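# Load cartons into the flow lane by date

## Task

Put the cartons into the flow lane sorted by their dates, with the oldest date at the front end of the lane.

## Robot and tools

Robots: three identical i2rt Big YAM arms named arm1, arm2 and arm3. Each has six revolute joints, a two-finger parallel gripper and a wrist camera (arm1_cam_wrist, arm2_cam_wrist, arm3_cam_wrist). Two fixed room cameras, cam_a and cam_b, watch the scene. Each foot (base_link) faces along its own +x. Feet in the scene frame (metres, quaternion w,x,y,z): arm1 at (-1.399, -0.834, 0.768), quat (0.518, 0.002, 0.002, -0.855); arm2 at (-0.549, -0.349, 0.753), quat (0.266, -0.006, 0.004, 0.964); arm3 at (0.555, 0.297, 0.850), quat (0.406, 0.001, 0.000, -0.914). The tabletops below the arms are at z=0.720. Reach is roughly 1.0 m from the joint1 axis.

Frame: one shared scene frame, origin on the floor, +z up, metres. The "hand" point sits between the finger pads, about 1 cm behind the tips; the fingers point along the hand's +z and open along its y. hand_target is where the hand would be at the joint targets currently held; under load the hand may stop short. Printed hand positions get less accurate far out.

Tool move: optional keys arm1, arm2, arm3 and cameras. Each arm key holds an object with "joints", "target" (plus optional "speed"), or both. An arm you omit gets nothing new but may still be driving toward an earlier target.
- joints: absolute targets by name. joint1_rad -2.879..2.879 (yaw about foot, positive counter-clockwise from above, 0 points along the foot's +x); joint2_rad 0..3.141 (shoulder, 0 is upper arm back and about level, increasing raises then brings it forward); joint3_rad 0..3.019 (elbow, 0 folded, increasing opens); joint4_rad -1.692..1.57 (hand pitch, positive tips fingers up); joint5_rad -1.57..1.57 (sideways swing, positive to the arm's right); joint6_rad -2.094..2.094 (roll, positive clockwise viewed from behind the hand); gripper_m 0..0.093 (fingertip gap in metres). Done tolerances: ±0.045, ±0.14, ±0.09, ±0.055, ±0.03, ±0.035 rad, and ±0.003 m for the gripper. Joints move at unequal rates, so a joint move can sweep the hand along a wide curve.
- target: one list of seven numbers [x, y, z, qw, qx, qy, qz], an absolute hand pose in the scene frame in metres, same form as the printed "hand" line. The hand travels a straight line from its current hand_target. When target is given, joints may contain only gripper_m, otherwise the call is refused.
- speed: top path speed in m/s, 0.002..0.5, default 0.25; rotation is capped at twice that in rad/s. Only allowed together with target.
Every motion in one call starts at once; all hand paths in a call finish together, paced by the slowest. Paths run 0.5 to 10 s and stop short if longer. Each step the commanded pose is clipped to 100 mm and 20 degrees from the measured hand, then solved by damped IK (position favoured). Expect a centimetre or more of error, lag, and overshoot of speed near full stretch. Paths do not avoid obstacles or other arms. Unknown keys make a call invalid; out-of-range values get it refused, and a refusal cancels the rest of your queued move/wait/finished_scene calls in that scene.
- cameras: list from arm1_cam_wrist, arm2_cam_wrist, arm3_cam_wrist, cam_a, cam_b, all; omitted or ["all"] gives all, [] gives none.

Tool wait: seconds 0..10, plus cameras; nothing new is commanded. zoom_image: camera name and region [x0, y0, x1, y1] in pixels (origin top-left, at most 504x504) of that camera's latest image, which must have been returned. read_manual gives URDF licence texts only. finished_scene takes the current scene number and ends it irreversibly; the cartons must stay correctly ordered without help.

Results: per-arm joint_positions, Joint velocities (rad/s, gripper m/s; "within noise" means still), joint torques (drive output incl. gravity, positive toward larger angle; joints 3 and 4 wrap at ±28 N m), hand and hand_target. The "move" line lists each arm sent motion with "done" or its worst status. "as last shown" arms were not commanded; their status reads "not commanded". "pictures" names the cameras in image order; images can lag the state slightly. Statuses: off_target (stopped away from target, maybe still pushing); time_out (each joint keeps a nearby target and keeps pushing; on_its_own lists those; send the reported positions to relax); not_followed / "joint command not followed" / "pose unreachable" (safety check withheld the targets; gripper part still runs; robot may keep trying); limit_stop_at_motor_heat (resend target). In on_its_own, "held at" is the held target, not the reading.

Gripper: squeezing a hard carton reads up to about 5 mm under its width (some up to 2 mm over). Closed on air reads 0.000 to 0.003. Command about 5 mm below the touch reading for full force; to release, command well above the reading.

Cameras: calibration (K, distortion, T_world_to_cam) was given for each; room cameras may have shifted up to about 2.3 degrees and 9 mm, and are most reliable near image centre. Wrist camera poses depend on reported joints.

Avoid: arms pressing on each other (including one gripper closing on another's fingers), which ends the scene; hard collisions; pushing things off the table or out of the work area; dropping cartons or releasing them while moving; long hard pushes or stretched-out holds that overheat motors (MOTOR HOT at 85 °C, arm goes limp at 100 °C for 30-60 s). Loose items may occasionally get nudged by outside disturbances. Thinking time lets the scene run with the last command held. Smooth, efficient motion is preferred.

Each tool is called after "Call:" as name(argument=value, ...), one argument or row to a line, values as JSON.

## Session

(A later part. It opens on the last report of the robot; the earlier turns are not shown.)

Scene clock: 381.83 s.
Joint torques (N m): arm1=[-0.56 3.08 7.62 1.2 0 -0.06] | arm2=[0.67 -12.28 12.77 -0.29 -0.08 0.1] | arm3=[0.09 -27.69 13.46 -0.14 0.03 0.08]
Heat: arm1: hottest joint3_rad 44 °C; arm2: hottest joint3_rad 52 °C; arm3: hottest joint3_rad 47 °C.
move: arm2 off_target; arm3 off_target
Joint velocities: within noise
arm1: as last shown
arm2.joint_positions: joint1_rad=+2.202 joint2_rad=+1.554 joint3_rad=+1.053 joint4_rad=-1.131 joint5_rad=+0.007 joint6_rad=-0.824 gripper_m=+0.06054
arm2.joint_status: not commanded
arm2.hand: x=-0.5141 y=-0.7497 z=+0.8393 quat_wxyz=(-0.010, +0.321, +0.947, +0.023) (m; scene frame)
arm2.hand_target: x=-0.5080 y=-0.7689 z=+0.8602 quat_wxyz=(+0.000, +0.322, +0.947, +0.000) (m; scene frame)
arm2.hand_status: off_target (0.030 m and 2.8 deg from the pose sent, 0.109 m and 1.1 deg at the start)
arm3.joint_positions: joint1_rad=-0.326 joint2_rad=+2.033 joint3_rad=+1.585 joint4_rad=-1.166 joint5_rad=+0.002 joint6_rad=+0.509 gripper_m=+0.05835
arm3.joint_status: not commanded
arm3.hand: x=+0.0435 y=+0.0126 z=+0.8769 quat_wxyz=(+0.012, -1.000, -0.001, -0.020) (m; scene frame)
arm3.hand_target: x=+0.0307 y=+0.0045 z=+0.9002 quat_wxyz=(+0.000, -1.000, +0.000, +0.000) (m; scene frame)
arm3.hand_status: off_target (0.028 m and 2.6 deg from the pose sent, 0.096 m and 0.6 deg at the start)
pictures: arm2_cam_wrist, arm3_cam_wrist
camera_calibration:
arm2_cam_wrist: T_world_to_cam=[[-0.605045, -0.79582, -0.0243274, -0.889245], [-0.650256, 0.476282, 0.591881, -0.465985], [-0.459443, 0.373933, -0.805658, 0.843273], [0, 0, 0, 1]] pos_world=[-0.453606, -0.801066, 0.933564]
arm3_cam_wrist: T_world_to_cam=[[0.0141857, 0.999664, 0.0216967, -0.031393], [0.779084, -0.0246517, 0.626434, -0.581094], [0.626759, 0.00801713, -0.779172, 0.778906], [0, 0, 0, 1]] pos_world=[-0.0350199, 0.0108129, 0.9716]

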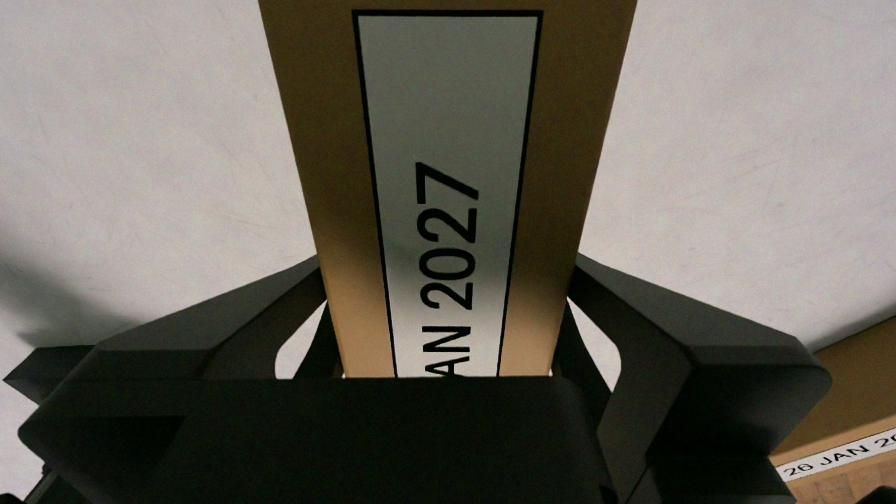

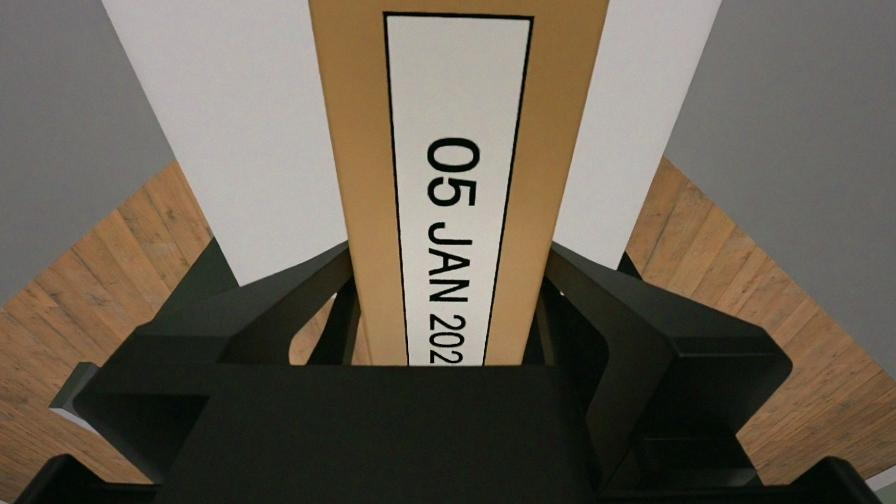

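Call:
move(
  arm2={"target": [-0.515, -0.735, 0.955, 0, 0.3222, 0.9467, 0], "speed": 0.25},
  arm3={"target": [0.27, 0.128, 0.98, 0, 1, 0, 0], "speed": 0.35},
  cameras=[],
)

Call:
move(
  arm2={"joints": {"joint1_rad": -1.82, "joint2_rad": 1.352, "joint3_rad": 1.153, "joint4_rad": -1.362, "joint5_rad": 0.0, "joint6_rad": 0.78}},
  arm3={"joints": {"joint1_rad": 1.258, "joint6_rad": -1.047}},
  cameras=["arm3_cam_wrist"],
)

Scene clock: 388.07 s.
Joint torques (N m): arm1=[-0.56 3.14 7.64 1.21 0 -0.05] | arm2=[0.21 -10.11 15.41 -0.34 -0.06 0.02] | arm3=[0.85 -13.39 11.43 -0.05 0.03 0.16]
Heat: arm1: hottest joint3_rad 44 °C; arm2: hottest joint3_rad 53 °C; arm3: hottest joint3_rad 47 °C.
move: arm2 off_target; arm3 off_target
Joint velocities: within noise
arm1.joint_positions: joint1_rad=-0.283 joint2_rad=+0.600 joint3_rad=+1.586 joint4_rad=-1.492 joint5_rad=+0.002 joint6_rad=+0.008 gripper_m=+0.09389
arm1.joint_status: not commanded
arm1.hand: x=-1.5206 y=-0.9619 z=+1.3664 quat_wxyz=(-0.199, -0.795, -0.335, +0.465) (m; scene frame)
arm1.hand_target: x=-1.5198 y=-0.9574 z=+1.3706 quat_wxyz=(-0.194, -0.795, -0.332, +0.469) (m; scene frame)
arm1.hand_status: not commanded
arm2.joint_positions: joint1_rad=+2.202 joint2_rad=+1.387 joint3_rad=+1.110 joint4_rad=-1.382 joint5_rad=+0.007 joint6_rad=-0.824 gripper_m=+0.06054
arm2.joint_status: not commanded
arm2.hand: x=-0.5184 y=-0.7109 z=+0.9236 quat_wxyz=(-0.015, +0.321, +0.946, +0.035) (m; scene frame)
arm2.hand_target: x=-0.5152 y=-0.7328 z=+0.9551 quat_wxyz=(+0.000, +0.322, +0.947, +0.000) (m; scene frame)
arm2.hand_status: off_target (0.040 m and 4.3 deg from the pose sent, 0.117 m and 2.8 deg at the start)
arm3.joint_positions: joint1_rad=-0.308 joint2_rad=+1.286 joint3_rad=+0.889 joint4_rad=-1.194 joint5_rad=+0.002 joint6_rad=+0.530 gripper_m=+0.05835
arm3.joint_status: not commanded
arm3.hand: x=+0.2705 y=+0.1329 z=+0.9690 quat_wxyz=(+0.006, -1.000, +0.001, -0.009) (m; scene frame)
arm3.hand_target: x=+0.2700 y=+0.1281 z=+0.9798 quat_wxyz=(+0.000, -1.000, +0.000, +0.000) (m; scene frame)
arm3.hand_status: off_target (0.012 m and 1.3 deg from the pose sent, 0.274 m and 2.6 deg at the start)
pictures: none
No camera images: "cameras" was empty.

Scene clock: 390.90 s.
Joint torques (N m): arm1=[-0.56 3.14 7.64 1.21 0.01 -0.06] | arm2=[-0.44 -10.75 12.83 -0.24 0 0.09] | arm3=[0.85 -13.63 11.3 -0.08 0 -0.01]
Heat: arm1: hottest joint3_rad 44 °C; arm2: hottest joint3_rad 53 °C; arm3: hottest joint3_rad 47 °C.
move: arm2 done; arm3 done
Joint velocities: within noise
arm1: as last shown
arm2.joint_positions: joint1_rad=-1.816 joint2_rad=+1.371 joint3_rad=+1.110 joint4_rad=-1.352 joint5_rad=+0.001 joint6_rad=+0.770 gripper_m=+0.06058
arm2.joint_status: all done
arm2.hand: x=-0.2870 y=-0.0844 z=+0.9237 quat_wxyz=(+0.010, +0.008, -1.000, +0.021) (m; scene frame)
arm2.hand_target: x=-0.2786 y=-0.0774 z=+0.9460 quat_wxyz=(-0.008, +0.001, -1.000, +0.002) (m; scene frame)
arm2.hand_status: not commanded
arm3.joint_positions: joint1_rad=+1.250 joint2_rad=+1.286 joint3_rad=+0.889 joint4_rad=-1.194 joint5_rad=-0.001 joint6_rad=-1.039 gripper_m=+0.05847
arm3.joint_status: all done
arm3.hand: x=+0.7157 y=+0.0120 z=+0.9699 quat_wxyz=(+0.004, -0.008, -1.000, -0.009) (m; scene frame)
arm3.hand_target: x=+0.7192 y=+0.0106 z=+0.9807 quat_wxyz=(-0.001, +0.000, -1.000, +0.001) (m; scene frame)
arm3.hand_status: not commanded
pictures: arm3_cam_wrist
camera_calibration:
arm3_cam_wrist: T_world_to_cam=[[-0.0319772, -0.99927, -0.0209185, 0.0560142], [-0.79839, 0.0129468, 0.602002, -0.0108539], [-0.601291, 0.0359514, -0.798221, 1.3271], [0, 0, 0, 1]] pos_world=[0.791101, 0.00840254, 1.06703]

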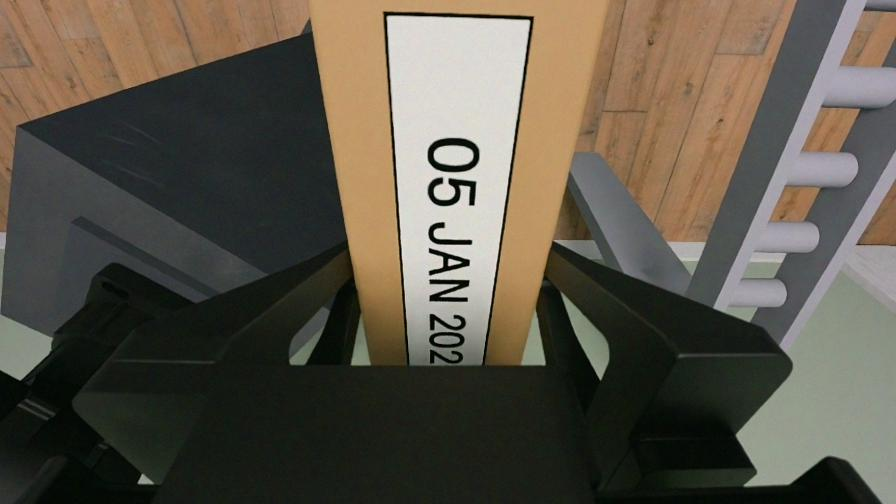

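Call:
move(
  arm2={"target": [-0.16, -0.03, 0.915, 0, 0, -1, 0], "speed": 0.3},
  arm3={"target": [0.90, -0.31, 0.895, 0.0615, 0, -0.9981, 0.003], "speed": 0.3},
  cameras=["arm3_cam_wrist"],
)

Call:
move(
  arm2={"target": [0.05, 0.006, 0.862, 0, 0, -1, 0], "speed": 0.3},
  arm3={"target": [0.915, -0.338, 0.880, 0.0615, 0, -0.9981, 0.003], "speed": 0.2},
  cameras=["arm3_cam_wrist"],
)

Scene clock: 396.90 s.
Joint torques (N m): arm1=[-0.5 3.14 7.62 1.2 0 -0.05] | arm2=[-0.85 -13.68 15.36 0.18 -0.06 -0.11] | arm3=[0.91 -31.21 16.29 -0.36 0.19 0.14]
Heat: arm1: hottest joint3_rad 44 °C; arm2: hottest joint3_rad 53 °C; arm3: hottest joint3_rad 47 °C.
move: arm2 off_target; arm3 off_target
Joint velocities: within noise
arm1: as last shown
arm2.joint_positions: joint1_rad=-1.915 joint2_rad=+1.673 joint3_rad=+1.357 joint4_rad=-1.330 joint5_rad=-0.012 joint6_rad=+0.690 gripper_m=+0.06058
arm2.joint_status: not commanded
arm2.hand: x=-0.1855 y=-0.0463 z=+0.8894 quat_wxyz=(+0.028, -0.002, -0.999, +0.025) (m; scene frame)
arm2.hand_target: x=-0.1618 y=-0.0316 z=+0.9156 quat_wxyz=(-0.001, +0.000, -1.000, +0.000) (m; scene frame)
arm2.hand_status: off_target (0.040 m and 4.3 deg from the pose sent, 0.138 m and 2.8 deg at the start)
arm3.joint_positions: joint1_rad=+1.269 joint2_rad=+2.340 joint3_rad=+2.110 joint4_rad=-1.445 joint5_rad=+0.105 joint6_rad=-1.032 gripper_m=+0.05847
arm3.joint_status: not commanded
arm3.hand: x=+0.8850 y=-0.2976 z=+0.8755 quat_wxyz=(+0.071, +0.000, -0.997, -0.018) (m; scene frame)
arm3.hand_target: x=+0.8995 y=-0.3088 z=+0.8955 quat_wxyz=(+0.061, +0.000, -0.998, +0.004) (m; scene frame)
arm3.hand_status: off_target (0.028 m and 2.6 deg from the pose sent, 0.379 m and 6.8 deg at the start)
pictures: arm3_cam_wrist
camera_calibration:
arm3_cam_wrist: T_world_to_cam=[[-0.0180271, -0.999195, -0.0358401, -0.249187], [-0.711157, -0.0123827, 0.702924, 0.0121085], [-0.702802, 0.0381597, -0.710362, 1.37825], [0, 0, 0, 1]] pos_world=[0.972754, -0.301429, 0.961613]

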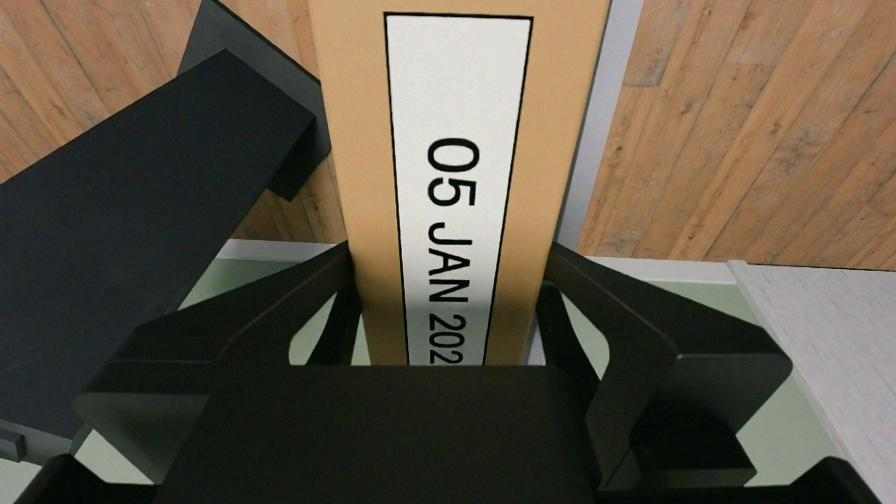

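Scene clock: 399.10 s.
Joint torques (N m): arm1=[-0.56 3.08 7.64 1.2 0.01 -0.05] | arm2=[-0.5 -22.12 15.92 -0.34 -0.07 -0.12] | arm3=[0.85 -32.91 16.64 -0.35 0.19 0.11]
Heat: arm1: hottest joint3_rad 44 °C; arm2: hottest joint3_rad 54 °C; arm3: hottest joint3_rad 48 °C.
move: arm2 off_target; arm3 off_target
Joint velocities: within noise
arm1: as last shown
arm2.joint_positions: joint1_rad=-2.068 joint2_rad=+2.249 joint3_rad=+2.099 joint4_rad=-1.487 joint5_rad=-0.012 joint6_rad=+0.542 gripper_m=+0.06058
arm2.joint_status: not commanded
arm2.hand: x=+0.0297 y=-0.0041 z=+0.8348 quat_wxyz=(+0.027, -0.004, -0.999, +0.018) (m; scene frame)
arm2.hand_target: x=+0.0481 y=+0.0047 z=+0.8625 quat_wxyz=(-0.001, +0.000, -1.000, +0.000) (m; scene frame)
arm2.hand_status: off_target (0.035 m and 3.7 deg from the pose sent, 0.243 m and 4.3 deg at the start)
arm3.joint_positions: joint1_rad=+1.269 joint2_rad=+2.478 joint3_rad=+2.325 joint4_rad=-1.524 joint5_rad=+0.106 joint6_rad=-1.032 gripper_m=+0.05847
arm3.joint_status: not commanded
arm3.hand: x=+0.9018 y=-0.3261 z=+0.8592 quat_wxyz=(+0.071, +0.000, -0.997, -0.019) (m; scene frame)
arm3.hand_target: x=+0.9144 y=-0.3366 z=+0.8803 quat_wxyz=(+0.061, +0.000, -0.998, +0.004) (m; scene frame)
arm3.hand_status: off_target (0.027 m and 2.7 deg from the pose sent, 0.051 m and 2.6 deg at the start)
pictures: arm3_cam_wrist
camera_calibration:
arm3_cam_wrist: T_world_to_cam=[[-0.0179818, -0.999132, -0.0375813, -0.276426], [-0.710139, -0.0136969, 0.703929, 0.0329089], [-0.703832, 0.0393459, -0.709276, 1.37995], [0, 0, 0, 1]] pos_world=[0.989655, -0.33003, 0.945214]

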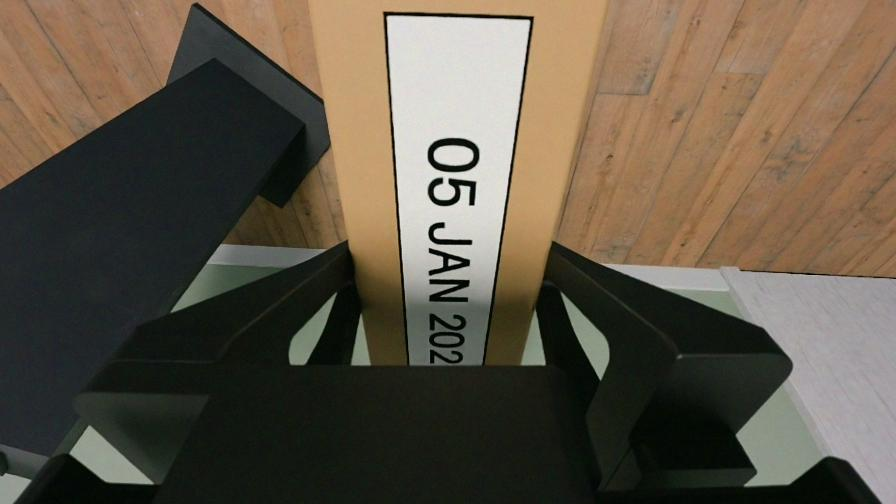

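Call:
move(
  arm2={"target": [0.046, 0.004, 0.808, 0, 0, -1, 0], "speed": 0.15},
  arm3={"target": [0.915, -0.338, 0.850, 0.0615, 0, -0.9981, 0.003], "speed": 0.15},
  cameras=[],
)

Call:
move(
  arm2={"target": [0.045, 0.004, 0.785, 0, 0, -1, 0], "speed": 0.1},
  arm3={"target": [0.9145, -0.3355, 0.825, 0.0615, 0, -0.9981, 0.005], "speed": 0.12},
  cameras=["arm3_cam_wrist"],
)

Scene clock: 404.13 s.
Joint torques (N m): arm1=[-0.56 3.08 7.64 1.2 0 -0.06] | arm2=[-0.38 -23.18 9.25 0.62 -0.07 -0.11] | arm3=[0.97 -34.08 13.22 0.38 0.19 0.13]
Heat: arm1: hottest joint3_rad 44 °C; arm2: hottest joint3_rad 55 °C; arm3: hottest joint3_rad 49 °C.
move: arm2 done; arm3 off_target
Joint velocities: within noise
arm1: as last shown
arm2.joint_positions: joint1_rad=-2.068 joint2_rad=+2.275 joint3_rad=+2.074 joint4_rad=-1.380 joint5_rad=-0.012 joint6_rad=+0.542 gripper_m=+0.06058
arm2.joint_status: not commanded
arm2.hand: x=+0.0446 y=+0.0044 z=+0.8075 quat_wxyz=(+0.003, -0.004, -1.000, +0.003) (m; scene frame)
arm2.hand_target: x=+0.0461 y=+0.0039 z=+0.8079 quat_wxyz=(+0.000, +0.000, -1.000, +0.000) (m; scene frame)
arm2.hand_status: done (0.001 m and 0.6 deg from the pose sent, 0.032 m and 3.7 deg at the start)
arm3.joint_positions: joint1_rad=+1.269 joint2_rad=+2.508 joint3_rad=+2.325 joint4_rad=-1.486 joint5_rad=+0.106 joint6_rad=-1.032 gripper_m=+0.05847
arm3.joint_status: not commanded
arm3.hand: x=+0.9045 y=-0.3307 z=+0.8372 quat_wxyz=(+0.069, +0.000, -0.997, -0.015) (m; scene frame)
arm3.hand_target: x=+0.9149 y=-0.3375 z=+0.8502 quat_wxyz=(+0.061, +0.000, -0.998, +0.003) (m; scene frame)
arm3.hand_status: off_target (0.018 m and 2.3 deg from the pose sent, 0.020 m and 2.7 deg at the start)
pictures: none
No camera images: "cameras" was empty.

Scene clock: 405.20 s.
Joint torques (N m): arm1=[-0.62 3.19 7.64 1.2 0.01 -0.05] | arm2=[-0.26 -22.95 9.14 0.65 -0.07 -0.1] | arm3=[1.08 -33.73 11.67 0.38 0.18 0.14]
Heat: arm1: hottest joint3_rad 44 °C; arm2: hottest joint3_rad 55 °C; arm3: hottest joint3_rad 49 °C.
move: arm2 done; arm3 done
Joint velocities: within noise
arm1: as last shown
arm2.joint_positions: joint1_rad=-2.068 joint2_rad=+2.285 joint3_rad=+2.040 joint4_rad=-1.329 joint5_rad=-0.013 joint6_rad=+0.542 gripper_m=+0.06058
arm2.joint_status: not commanded
arm2.hand: x=+0.0448 y=+0.0042 z=+0.7879 quat_wxyz=(+0.000, -0.004, -1.000, +0.001) (m; scene frame)
arm2.hand_target: x=+0.0451 y=+0.0040 z=+0.7851 quat_wxyz=(+0.000, +0.000, -1.000, +0.000) (m; scene frame)
arm2.hand_status: done (0.003 m and 0.5 deg from the pose sent, 0.023 m and 0.6 deg at the start)
arm3.joint_positions: joint1_rad=+1.269 joint2_rad=+2.513 joint3_rad=+2.289 joint4_rad=-1.423 joint5_rad=+0.108 joint6_rad=-1.032 gripper_m=+0.05847
arm3.joint_status: not commanded
arm3.hand: x=+0.9058 y=-0.3334 z=+0.8197 quat_wxyz=(+0.065, +0.000, -0.998, -0.005) (m; scene frame)
arm3.hand_target: x=+0.9145 y=-0.3353 z=+0.8252 quat_wxyz=(+0.061, +0.000, -0.998, +0.005) (m; scene frame)
arm3.hand_status: done (0.010 m and 1.2 deg from the pose sent, 0.017 m and 2.5 deg at the start)
pictures: arm3_cam_wrist
camera_calibration:
arm3_cam_wrist: T_world_to_cam=[[-0.0176128, -0.999781, -0.0112991, -0.307217], [-0.71957, 0.00482854, 0.694403, 0.086065], [-0.694196, 0.0203608, -0.719498, 1.34837], [0, 0, 0, 1]] pos_world=[0.992549, -0.335019, 0.906911]

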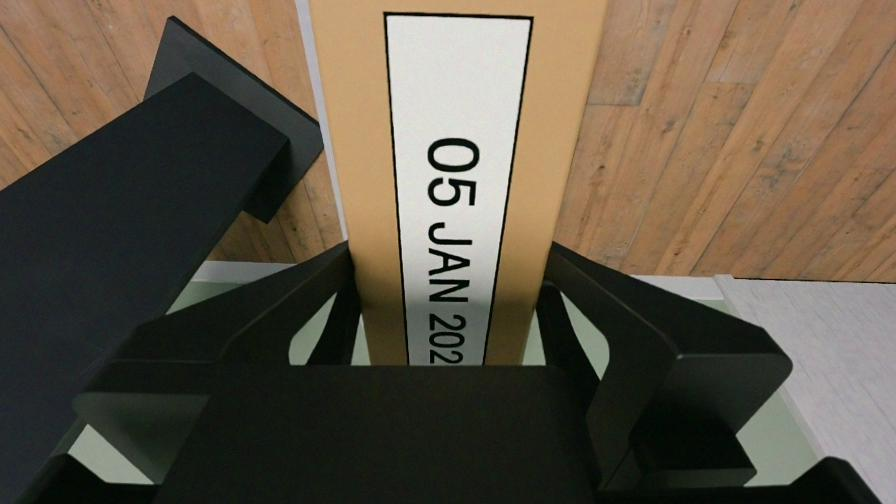

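Call:
move(
  arm2={"target": [0.045, 0.003, 0.773, 0, 0, -1, 0], "speed": 0.08},
  arm3={"target": [0.9145, -0.3275, 0.808, 0.0615, 0, -0.9981, 0.0], "speed": 0.1},
  cameras=["arm3_cam_wrist"],
)

Scene clock: 409.17 s.
Joint torques (N m): arm1=[-0.5 3.14 7.62 1.2 0 -0.06] | arm2=[-0.44 -22.07 8.81 0.7 -0.08 -0.11] | arm3=[0.91 -33.55 11.36 0.38 0.01 0.16]
Heat: arm1: hottest joint3_rad 44 °C; arm2: hottest joint3_rad 55 °C; arm3: hottest joint3_rad 48 °C.
move: arm2 off_target; arm3 off_target
Joint velocities: within noise
arm1: as last shown
arm2.joint_positions: joint1_rad=-2.068 joint2_rad=+2.286 joint3_rad=+2.029 joint4_rad=-1.304 joint5_rad=-0.012 joint6_rad=+0.541 gripper_m=+0.06058
arm2.joint_status: not commanded
arm2.hand: x=+0.0471 y=+0.0054 z=+0.7837 quat_wxyz=(-0.006, -0.004, -1.000, -0.002) (m; scene frame)
arm2.hand_target: x=+0.0450 y=+0.0029 z=+0.7732 quat_wxyz=(+0.000, +0.000, -1.000, +0.000) (m; scene frame)
arm2.hand_status: off_target (0.011 m and 0.9 deg from the pose sent, 0.015 m and 0.5 deg at the start)
arm3.joint_positions: joint1_rad=+1.272 joint2_rad=+2.513 joint3_rad=+2.239 joint4_rad=-1.384 joint5_rad=+0.107 joint6_rad=-1.028 gripper_m=+0.05847
arm3.joint_status: not commanded
arm3.hand: x=+0.9046 y=-0.3258 z=+0.8015 quat_wxyz=(+0.067, +0.000, -0.998, -0.010) (m; scene frame)
arm3.hand_target: x=+0.9145 y=-0.3273 z=+0.8082 quat_wxyz=(+0.061, +0.000, -0.998, +0.000) (m; scene frame)
arm3.hand_status: off_target (0.012 m and 1.3 deg from the pose sent, 0.016 m and 0.7 deg at the start)
pictures: arm3_cam_wrist
camera_calibration:
arm3_cam_wrist: T_world_to_cam=[[-0.0176041, -0.999651, -0.019697, -0.293153], [-0.716082, -0.00114321, 0.698015, 0.0897444], [-0.697794, 0.0263926, -0.715812, 1.33657], [0, 0, 0, 1]] pos_world=[0.991752, -0.328223, 0.888313]

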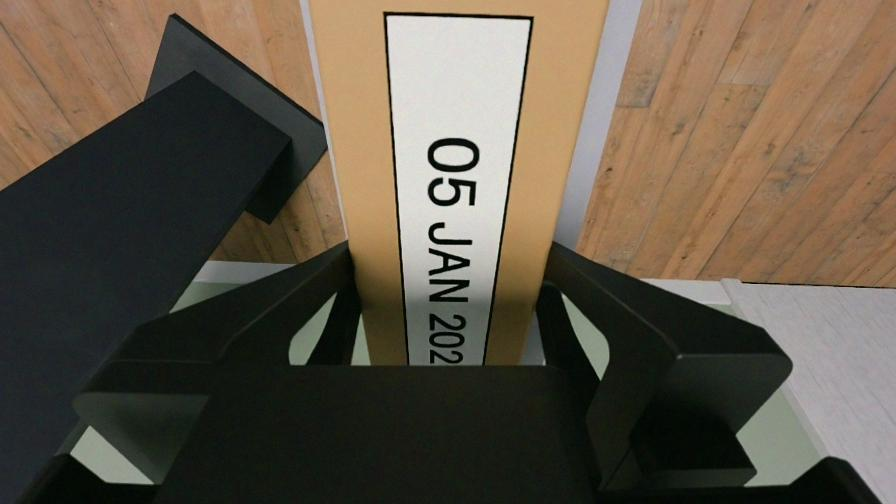

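Call:
move(
  arm2={"joints": {"gripper_m": 0.094}},
  arm3={"target": [0.9145, -0.3305, 0.797, 0.0615, 0, -0.9981, 0.002], "speed": 0.1},
  cameras=["arm3_cam_wrist", "arm2_cam_wrist"],
)

Scene clock: 413.60 s.
Joint torques (N m): arm1=[-0.5 3.19 7.62 1.21 0 -0.06] | arm2=[-0.38 -22.3 8.59 0.69 -0.05 -0.11] | arm3=[0.67 -33.08 11.82 0.38 0.09 0.12]
Heat: arm1: hottest joint3_rad 44 °C; arm2: hottest joint3_rad 55 °C; arm3: hottest joint3_rad 47 °C.
move: arm2 done; arm3 off_target
Joint velocities: within noise
arm1: as last shown
arm2.joint_positions: joint1_rad=-2.068 joint2_rad=+2.285 joint3_rad=+2.029 joint4_rad=-1.304 joint5_rad=-0.013 joint6_rad=+0.541 gripper_m=+0.09388
arm2.joint_status: all done
arm2.hand: x=+0.0471 y=+0.0056 z=+0.7840 quat_wxyz=(-0.006, -0.004, -1.000, -0.003) (m; scene frame)
arm2.hand_target: x=+0.0450 y=+0.0029 z=+0.7731 quat_wxyz=(+0.000, +0.000, -1.000, +0.000) (m; scene frame)
arm2.hand_status: not commanded
arm3.joint_positions: joint1_rad=+1.272 joint2_rad=+2.527 joint3_rad=+2.239 joint4_rad=-1.367 joint5_rad=+0.107 joint6_rad=-1.027 gripper_m=+0.05847
arm3.joint_status: not commanded
arm3.hand: x=+0.9055 y=-0.3272 z=+0.7919 quat_wxyz=(+0.066, +0.000, -0.998, -0.008) (m; scene frame)
arm3.hand_target: x=+0.9145 y=-0.3302 z=+0.7970 quat_wxyz=(+0.061, +0.000, -0.998, +0.002) (m; scene frame)
arm3.hand_status: off_target (0.011 m and 1.3 deg from the pose sent, 0.012 m and 1.5 deg at the start)
pictures: arm2_cam_wrist, arm3_cam_wrist
camera_calibration:
arm2_cam_wrist: T_world_to_cam=[[-0.00267657, -0.999967, 0.00767879, -0.00225018], [-0.831552, 0.00649079, 0.555408, -0.388302], [-0.55544, -0.00489873, -0.831542, 0.80101], [0, 0, 0, 1]] pos_world=[0.122014, 0.00419421, 0.881757]
arm3_cam_wrist: T_world_to_cam=[[-0.0180021, -0.999699, -0.0166976, -0.296682], [-0.717338, 0.00128037, 0.696724, 0.100054], [-0.696493, 0.0245203, -0.717145, 1.32955], [0, 0, 0, 1]] pos_world=[0.992451, -0.329321, 0.878812]

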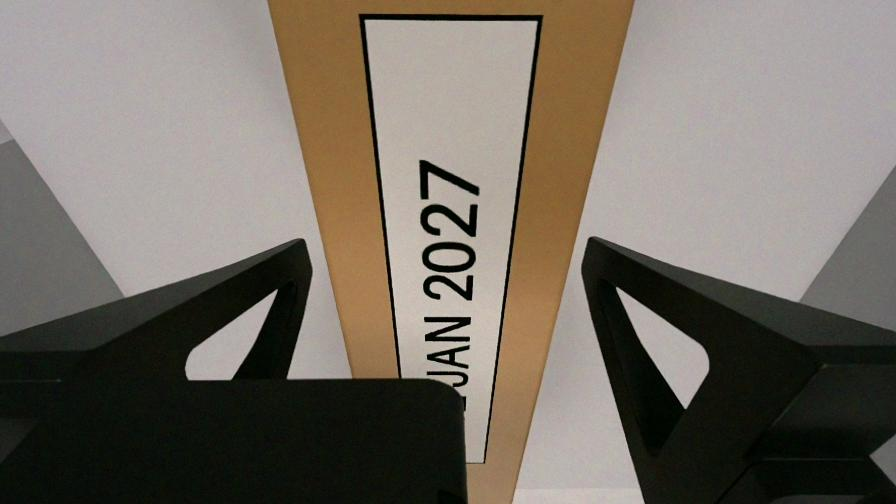

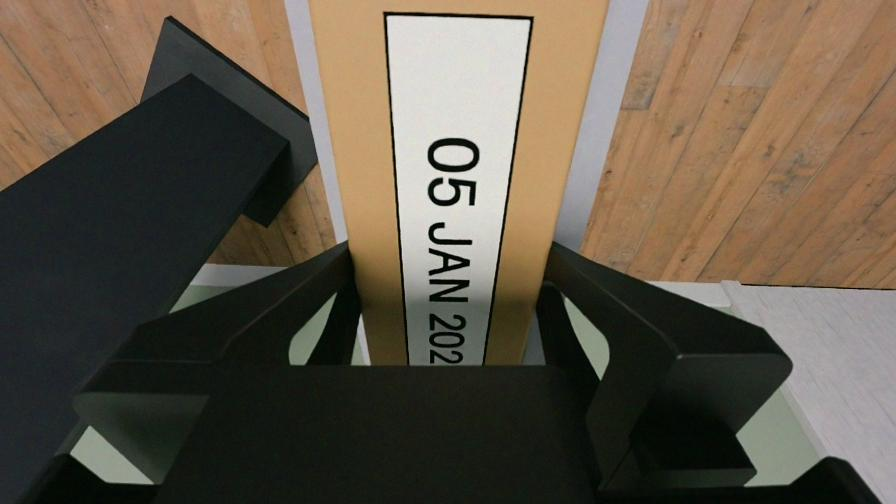

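Call:
move(
  arm3={"target": [0.9145, -0.332, 0.787, 0.0615, 0, -0.9981, 0.001], "speed": 0.06},
  arm2={"target": [0.03, 0.002, 0.92, 0, 0, -1, 0], "speed": 0.2},
  cameras=["arm3_cam_wrist", "cam_b"],
)

Scene clock: 429.37 s.
Joint torques (N m): arm1=[-0.56 3.14 7.64 1.18 0 -0.06] | arm2=[0.09 -19.66 14.79 -0.09 -0.05 -0.04] | arm3=[0.73 -33.26 12.25 0.42 0.05 0.11]
Heat: arm1: hottest joint3_rad 43 °C; arm2: hottest joint3_rad 54 °C; arm3: hottest joint3_rad 46 °C.
move: arm2 off_target; arm3 off_target
Joint velocities: within noise
arm1.joint_positions: joint1_rad=-0.283 joint2_rad=+0.600 joint3_rad=+1.586 joint4_rad=-1.492 joint5_rad=+0.002 joint6_rad=+0.008 gripper_m=+0.09389
arm1.joint_status: not commanded
arm1.hand: x=-1.5206 y=-0.9619 z=+1.3664 quat_wxyz=(-0.199, -0.795, -0.335, +0.465) (m; scene frame)
arm1.hand_target: x=-1.5198 y=-0.9574 z=+1.3706 quat_wxyz=(-0.194, -0.795, -0.332, +0.469) (m; scene frame)
arm1.hand_status: not commanded
arm2.joint_positions: joint1_rad=-2.068 joint2_rad=+2.161 joint3_rad=+2.146 joint4_rad=-1.588 joint5_rad=-0.013 joint6_rad=+0.541 gripper_m=+0.09388
arm2.joint_status: not commanded
arm2.hand: x=+0.0198 y=-0.0084 z=+0.9102 quat_wxyz=(+0.012, -0.004, -1.000, +0.008) (m; scene frame)
arm2.hand_target: x=+0.0292 y=+0.0015 z=+0.9199 quat_wxyz=(-0.001, +0.000, -1.000, +0.000) (m; scene frame)
arm2.hand_status: off_target (0.018 m and 1.8 deg from the pose sent, 0.137 m and 0.9 deg at the start)
arm3.joint_positions: joint1_rad=+1.272 joint2_rad=+2.543 joint3_rad=+2.239 joint4_rad=-1.357 joint5_rad=+0.107 joint6_rad=-1.027 gripper_m=+0.05847
arm3.joint_status: not commanded
arm3.hand: x=+0.9051 y=-0.3265 z=+0.7806 quat_wxyz=(+0.068, +0.000, -0.998, -0.011) (m; scene frame)
arm3.hand_target: x=+0.9145 y=-0.3317 z=+0.7873 quat_wxyz=(+0.061, +0.000, -0.998, +0.001) (m; scene frame)
arm3.hand_status: off_target (0.013 m and 1.6 deg from the pose sent, 0.011 m and 1.2 deg at the start)
pictures: arm3_cam_wrist, cam_b
camera_calibration:
arm3_cam_wrist: T_world_to_cam=[[-0.0180699, -0.999588, -0.0222961, -0.291721], [-0.715015, -0.00266818, 0.699104, 0.102396], [-0.698876, 0.0285747, -0.714672, 1.32271], [0, 0, 0, 1]] pos_world=[0.992352, -0.329124, 0.867213]

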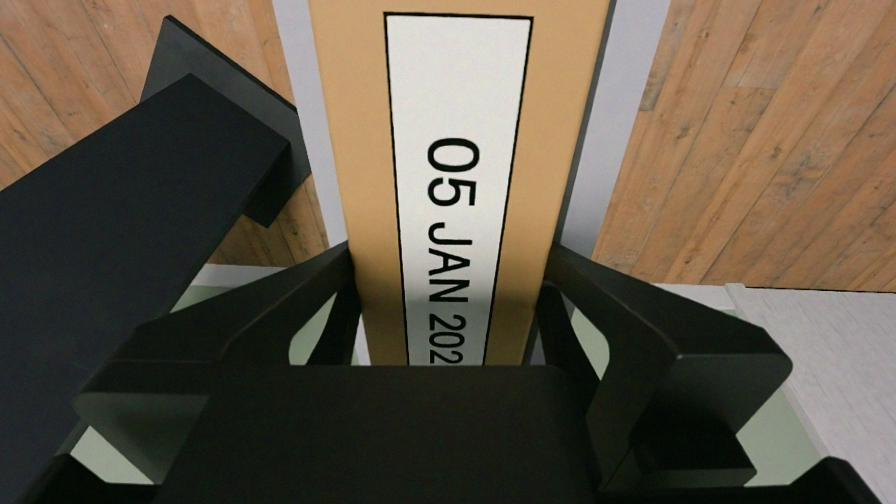

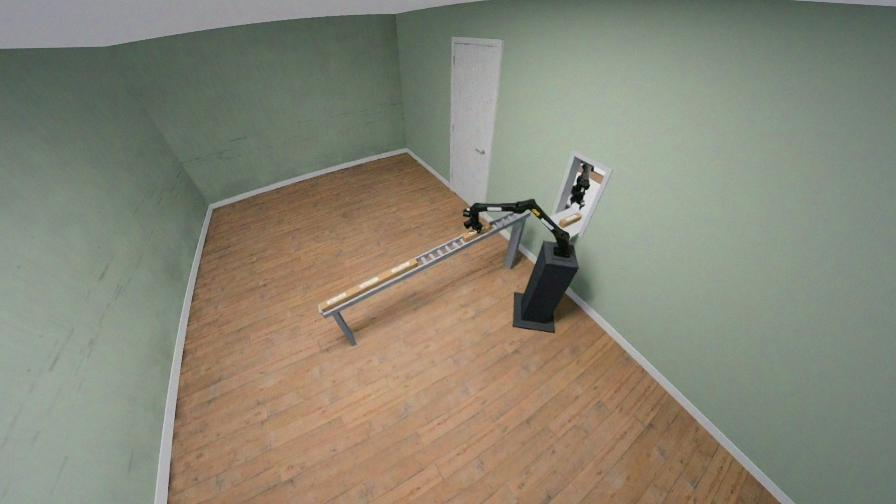

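Call:
move(
  arm3={"target": [0.9145, -0.3365, 0.785, 0.0615, 0, -0.9981, 0.003], "speed": 0.05},
  arm2={"target": [-0.28, -0.08, 0.945, 0, 0, -1, 0], "speed": 0.2},
  cameras=["arm3_cam_wrist"],
)

Scene clock: 437.10 s.
Joint torques (N m): arm1=[-0.56 3.14 7.64 1.21 0 -0.06] | arm2=[0.44 -9.17 8.31 0.49 0.04 0.1] | arm3=[0.56 -32.38 14.02 0.28 0.14 0.08]
Heat: arm1: hottest joint3_rad 43 °C; arm2: hottest joint3_rad 56 °C; arm3: hottest joint3_rad 46 °C.
move: arm2 done; arm3 off_target
Joint velocities: within noise
arm1: as last shown
arm2.joint_positions: joint1_rad=-1.838 joint2_rad=+1.351 joint3_rad=+1.168 joint4_rad=-1.372 joint5_rad=-0.015 joint6_rad=+0.761 gripper_m=+0.09388
arm2.joint_status: not commanded
arm2.hand: x=-0.2742 y=-0.0788 z=+0.9523 quat_wxyz=(-0.005, +0.002, -1.000, -0.005) (m; scene frame)
arm2.hand_target: x=-0.2799 y=-0.0801 z=+0.9451 quat_wxyz=(+0.000, +0.000, -1.000, +0.000) (m; scene frame)
arm2.hand_status: done (0.009 m and 0.9 deg from the pose sent, 0.310 m and 1.8 deg at the start)
arm3.joint_positions: joint1_rad=+1.272 joint2_rad=+2.546 joint3_rad=+2.239 joint4_rad=-1.357 joint5_rad=+0.107 joint6_rad=-1.027 gripper_m=+0.05847
arm3.joint_status: not commanded
arm3.hand: x=+0.9047 y=-0.3259 z=+0.7782 quat_wxyz=(+0.069, +0.000, -0.998, -0.012) (m; scene frame)
arm3.hand_target: x=+0.9143 y=-0.3359 z=+0.7852 quat_wxyz=(+0.061, +0.000, -0.998, +0.003) (m; scene frame)
arm3.hand_status: off_target (0.016 m and 2.0 deg from the pose sent, 0.015 m and 1.8 deg at the start)
pictures: arm3_cam_wrist
camera_calibration:
arm3_cam_wrist: T_world_to_cam=[[-0.0181188, -0.999519, -0.0251642, -0.288933], [-0.713756, -0.00469434, 0.700379, 0.101054], [-0.70016, 0.0306511, -0.713328, 1.3215], [0, 0, 0, 1]] pos_world=[0.992153, -0.328825, 0.864614]

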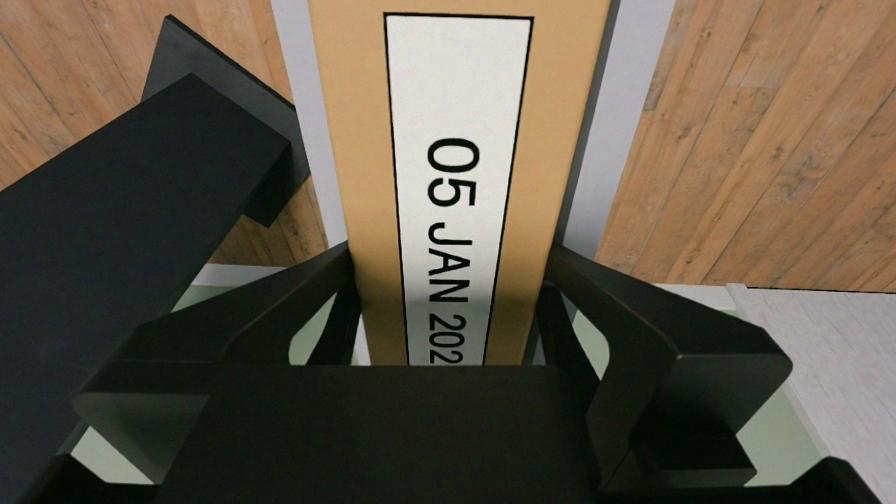

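Call:
zoom_image(
  camera="arm3_cam_wrist",
  region=[230, 0, 700, 260],
)

Scaled by 1.072 from the camera's 896x504 image, which has a finer 1280x720 frame.

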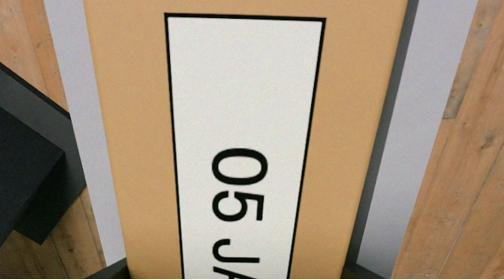

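Call:
move(
  arm3={"target": [0.9145, -0.344, 0.800, 0.0615, 0, -0.9981, 0.003], "speed": 0.06},
  arm2={"joints": {"joint1_rad": 0.0, "joint2_rad": 1.25, "joint3_rad": 1.2, "joint4_rad": -1.45, "joint5_rad": 0.0, "joint6_rad": 0.0}},
  cameras=["arm3_cam_wrist"],
)

Scene clock: 449.07 s.
Joint torques (N m): arm1=[-0.56 3.19 7.62 1.2 0 -0.06] | arm2=[0.44 -7.47 12.52 0.05 0.01 -0.11] | arm3=[0.15 -33.2 16.08 -0.36 0.15 0.03]
Heat: arm1: hottest joint3_rad 43 °C; arm2: hottest joint3_rad 55 °C; arm3: hottest joint3_rad 47 °C.
move: arm2 done; arm3 off_target
Joint velocities: within noise
arm1: as last shown
arm2.joint_positions: joint1_rad=-0.007 joint2_rad=+1.247 joint3_rad=+1.168 joint4_rad=-1.441 joint5_rad=-0.001 joint6_rad=+0.010 gripper_m=+0.09392
arm2.joint_status: all done
arm2.hand: x=-0.8573 y=-0.1597 z=+0.9834 quat_wxyz=(-0.002, +0.961, -0.275, -0.018) (m; scene frame)
arm2.hand_target: x=-0.8645 y=-0.1580 z=+0.9949 quat_wxyz=(-0.005, +0.963, -0.266, -0.028) (m; scene frame)
arm2.hand_status: not commanded
arm3.joint_positions: joint1_rad=+1.272 joint2_rad=+2.558 joint3_rad=+2.271 joint4_rad=-1.387 joint5_rad=+0.107 joint6_rad=-1.027 gripper_m=+0.05847
arm3.joint_status: not commanded
arm3.hand: x=+0.9056 y=-0.3274 z=+0.7812 quat_wxyz=(+0.071, +0.000, -0.997, -0.017) (m; scene frame)
arm3.hand_target: x=+0.9139 y=-0.3428 z=+0.8004 quat_wxyz=(+0.061, +0.000, -0.998, +0.004) (m; scene frame)
arm3.hand_status: off_target (0.027 m and 2.5 deg from the pose sent, 0.030 m and 2.0 deg at the start)
pictures: arm3_cam_wrist
camera_calibration:
arm3_cam_wrist: T_world_to_cam=[[-0.018181, -0.999269, -0.0336272, -0.283462], [-0.710232, -0.0107648, 0.703885, 0.0916003], [-0.703733, 0.0366805, -0.709517, 1.32657], [0, 0, 0, 1]] pos_world=[0.993455, -0.330928, 0.867216]

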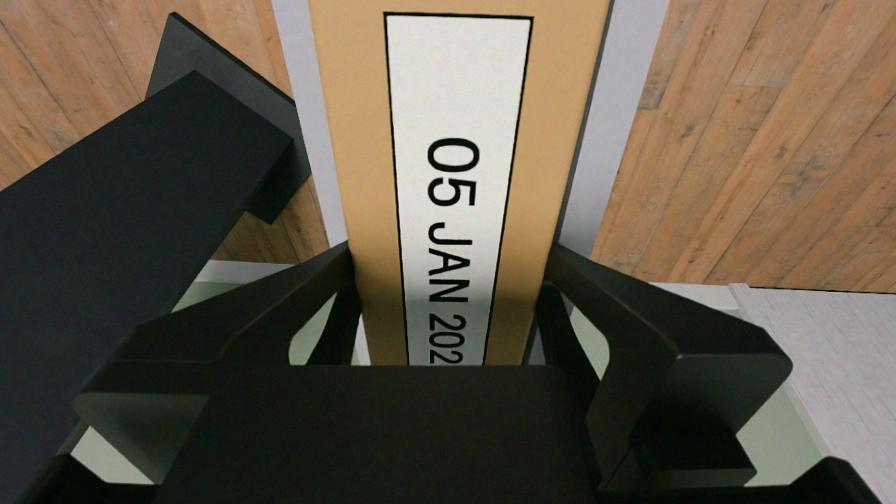

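Call:
move(
  arm3={"target": [0.9155, -0.350, 0.832, 0.0615, 0, -0.9981, 0.007], "speed": 0.1},
  arm2={"joints": {"joint1_rad": 1.55, "joint2_rad": 1.1, "joint3_rad": 1.35, "joint4_rad": -1.5, "joint5_rad": 0.0, "joint6_rad": -0.9}},
  cameras=["arm3_cam_wrist", "arm2_cam_wrist"],
)

Scene clock: 455.37 s.
Joint torques (N m): arm1=[-0.5 3.08 7.64 1.2 0 -0.06] | arm2=[0.56 -5.83 13.15 0.51 -0.08 -0.1] | arm3=[0.21 -34.37 16.32 -0.36 0.21 0]
Heat: arm1: hottest joint3_rad 43 °C; arm2: hottest joint3_rad 56 °C; arm3: hottest joint3_rad 47 °C.
move: arm2 done; arm3 off_target
Joint velocities: within noise
arm1: as last shown
arm2.joint_positions: joint1_rad=+1.542 joint2_rad=+1.104 joint3_rad=+1.314 joint4_rad=-1.491 joint5_rad=-0.001 joint6_rad=-0.889 gripper_m=+0.09395
arm2.joint_status: all done
arm2.hand: x=-0.7436 y=-0.6448 z=+1.0979 quat_wxyz=(+0.016, +0.580, +0.802, -0.146) (m; scene frame)
arm2.hand_target: x=-0.7427 y=-0.6481 z=+1.1149 quat_wxyz=(+0.016, +0.571, +0.805, -0.162) (m; scene frame)
arm2.hand_status: not commanded
arm3.joint_positions: joint1_rad=+1.272 joint2_rad=+2.558 joint3_rad=+2.332 joint4_rad=-1.453 joint5_rad=+0.111 joint6_rad=-1.027 gripper_m=+0.05847
arm3.joint_status: not commanded
arm3.hand: x=+0.9073 y=-0.3316 z=+0.8040 quat_wxyz=(+0.074, +0.000, -0.997, -0.018) (m; scene frame)
arm3.hand_target: x=+0.9147 y=-0.3484 z=+0.8323 quat_wxyz=(+0.061, +0.000, -0.998, +0.008) (m; scene frame)
arm3.hand_status: off_target (0.035 m and 3.2 deg from the pose sent, 0.056 m and 2.9 deg at the start)
pictures: arm2_cam_wrist, arm3_cam_wrist
camera_calibration:
arm2_cam_wrist: T_world_to_cam=[[-0.930262, -0.2865, 0.229195, -1.13011], [-0.18555, 0.906284, 0.379762, 0.0374283], [-0.316518, 0.310751, -0.896242, 1.07194], [0, 0, 0, 1]] pos_world=[-0.705061, -0.690802, 1.20552]
arm3_cam_wrist: T_world_to_cam=[[-0.0180637, -0.999166, -0.0366277, -0.284586], [-0.70603, -0.013192, 0.708059, 0.0688466], [-0.707951, 0.0386505, -0.705203, 1.34514], [0, 0, 0, 1]] pos_world=[0.995758, -0.33543, 0.889423]

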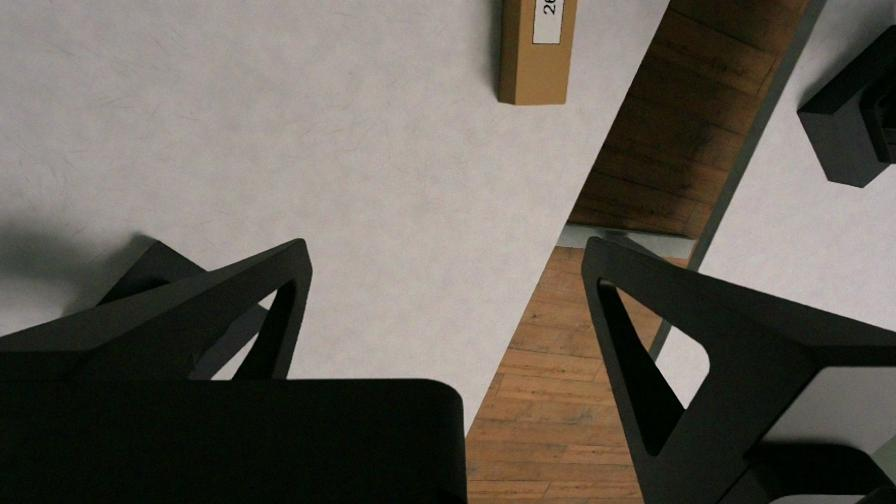

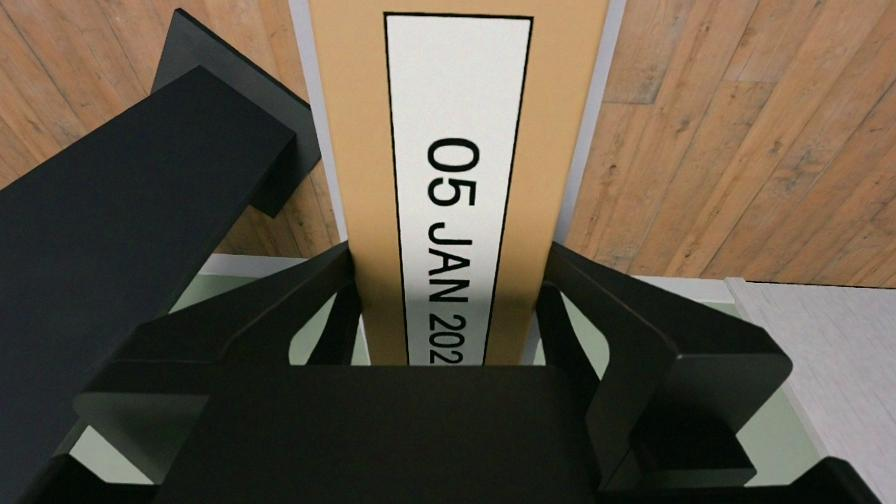

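Call:
move(
  arm3={"target": [0.9145, -0.336, 0.802, 0.0615, 0, -0.9981, 0.004], "speed": 0.06},
  arm2={"target": [-0.852, -0.835, 0.92, 0, 0.5821, 0.8131, 0], "speed": 0.15},
  cameras=["arm3_cam_wrist", "arm2_cam_wrist"],
)

Scene clock: 462.97 s.
Joint torques (N m): arm1=[-0.56 3.14 7.64 1.18 0 -0.06] | arm2=[0.79 -15.74 14.32 -0.03 -0.02 0.09] | arm3=[0.67 -35.55 11.3 0.35 0.06 0.1]
Heat: arm1: hottest joint3_rad 43 °C; arm2: hottest joint3_rad 57 °C; arm3: hottest joint3_rad 48 °C.
move: arm2 off_target; arm3 off_target
Joint velocities: within noise
arm1: as last shown
arm2.joint_positions: joint1_rad=+1.551 joint2_rad=+1.849 joint3_rad=+1.640 joint4_rad=-1.400 joint5_rad=+0.012 joint6_rad=-0.889 gripper_m=+0.09395
arm2.joint_status: not commanded
arm2.hand: x=-0.8470 y=-0.8167 z=+0.9068 quat_wxyz=(+0.000, +0.581, +0.813, +0.017) (m; scene frame)
arm2.hand_target: x=-0.8513 y=-0.8342 z=+0.9201 quat_wxyz=(+0.000, +0.582, +0.813, -0.001) (m; scene frame)
arm2.hand_status: off_target (0.023 m and 1.9 deg from the pose sent, 0.282 m and 16.9 deg at the start)
arm3.joint_positions: joint1_rad=+1.272 joint2_rad=+2.558 joint3_rad=+2.277 joint4_rad=-1.385 joint5_rad=+0.111 joint6_rad=-1.027 gripper_m=+0.05847
arm3.joint_status: not commanded
arm3.hand: x=+0.9063 y=-0.3297 z=+0.7834 quat_wxyz=(+0.071, +0.000, -0.997, -0.013) (m; scene frame)
arm3.hand_target: x=+0.9144 y=-0.3356 z=+0.8019 quat_wxyz=(+0.062, +0.000, -0.998, +0.004) (m; scene frame)
arm3.hand_status: off_target (0.021 m and 2.2 deg from the pose sent, 0.009 m and 2.9 deg at the start)
pictures: arm2_cam_wrist, arm3_cam_wrist
camera_calibration:
arm2_cam_wrist: T_world_to_cam=[[-0.944559, -0.328018, -0.0145469, -1.05675], [-0.274968, 0.766031, 0.581024, -0.126128], [-0.179443, 0.552812, -0.813756, 1.16036], [0, 0, 0, 1]] pos_world=[-0.824629, -0.891478, 1.00216]
arm3_cam_wrist: T_world_to_cam=[[-0.0178656, -0.999513, -0.0255749, -0.292467], [-0.710734, -0.00529531, 0.703441, 0.0932331], [-0.703234, 0.0307444, -0.710294, 1.32689], [0, 0, 0, 1]] pos_world=[0.994155, -0.332625, 0.86942]

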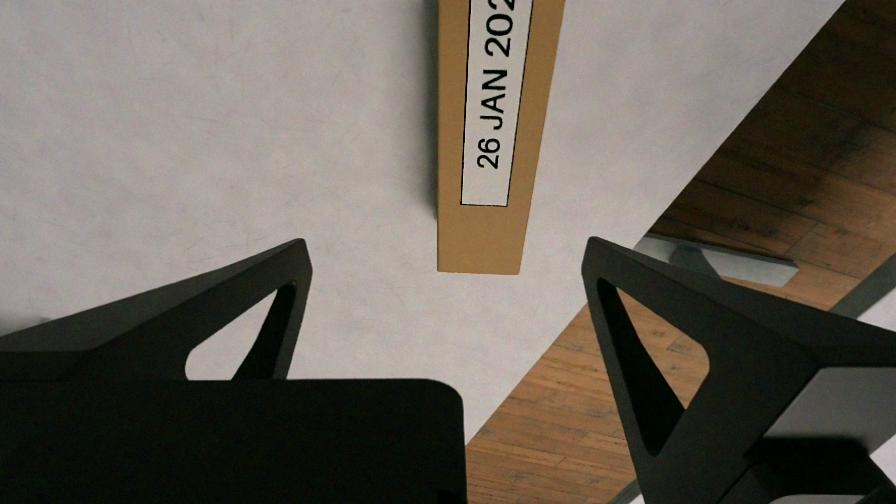

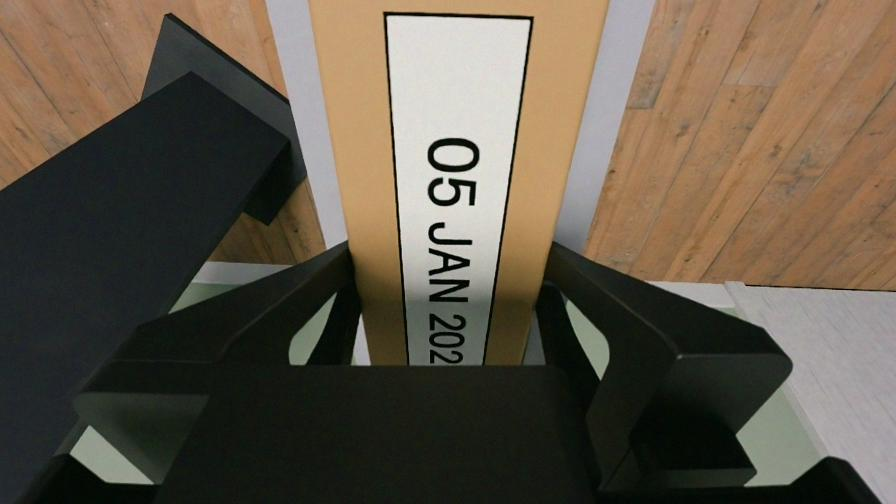

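Call:
move(
  arm3={"target": [0.9145, -0.338, 0.788, 0.0615, 0, -0.9981, 0.002], "speed": 0.05},
  arm2={"target": [-0.860, -0.862, 0.865, 0, 0.5821, 0.8131, 0], "speed": 0.12},
  cameras=["arm3_cam_wrist", "arm2_cam_wrist"],
)

Scene clock: 467.20 s.
Joint torques (N m): arm1=[-0.56 3.14 7.62 1.2 0 -0.05] | arm2=[0.73 -17.03 13.94 0.59 -0.03 0.09] | arm3=[0.44 -33.32 12.31 0.39 0.01 0.07]
Heat: arm1: hottest joint3_rad 43 °C; arm2: hottest joint3_rad 59 °C; arm3: hottest joint3_rad 48 °C.
move: arm2 off_target; arm3 off_target
Joint velocities: within noise
arm1: as last shown
arm2.joint_positions: joint1_rad=+1.562 joint2_rad=+1.953 joint3_rad=+1.651 joint4_rad=-1.325 joint5_rad=+0.012 joint6_rad=-0.878 gripper_m=+0.09395
arm2.joint_status: not commanded
arm2.hand: x=-0.8521 y=-0.8391 z=+0.8532 quat_wxyz=(-0.001, +0.581, +0.814, +0.026) (m; scene frame)
arm2.hand_target: x=-0.8591 y=-0.8610 z=+0.8655 quat_wxyz=(+0.000, +0.582, +0.813, +0.000) (m; scene frame)
arm2.hand_status: off_target (0.027 m and 3.0 deg from the pose sent, 0.063 m and 1.9 deg at the start)
arm3.joint_positions: joint1_rad=+1.272 joint2_rad=+2.558 joint3_rad=+2.277 joint4_rad=-1.375 joint5_rad=+0.110 joint6_rad=-1.027 gripper_m=+0.05847
arm3.joint_status: not commanded
arm3.hand: x=+0.9076 y=-0.3317 z=+0.7830 quat_wxyz=(+0.068, +0.000, -0.998, -0.009) (m; scene frame)
arm3.hand_target: x=+0.9144 y=-0.3376 z=+0.7880 quat_wxyz=(+0.062, +0.000, -0.998, +0.002) (m; scene frame)
arm3.hand_status: off_target (0.011 m and 1.4 deg from the pose sent, 0.012 m and 2.0 deg at the start)
pictures: arm2_cam_wrist, arm3_cam_wrist
camera_calibration:
arm2_cam_wrist: T_world_to_cam=[[-0.944023, -0.328657, -0.0283545, -1.05801], [-0.281113, 0.756517, 0.590473, -0.100491], [-0.172613, 0.565391, -0.806559, 1.13845], [0, 0, 0, 1]] pos_world=[-0.830522, -0.915365, 0.947561]
arm3_cam_wrist: T_world_to_cam=[[-0.0178305, -0.999687, -0.0175458, -0.300819], [-0.714729, 0.0004726, 0.699401, 0.103069], [-0.699174, 0.0250112, -0.714514, 1.32535], [0, 0, 0, 1]] pos_world=[0.994952, -0.333922, 0.869617]

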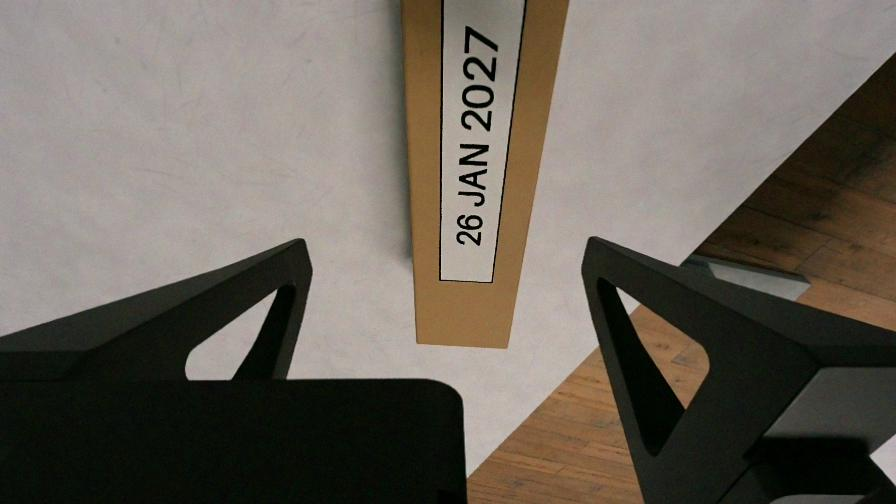

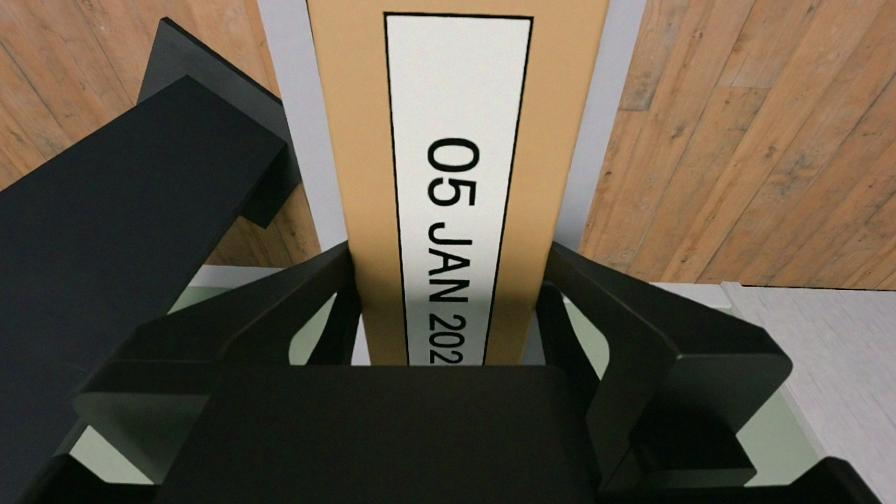

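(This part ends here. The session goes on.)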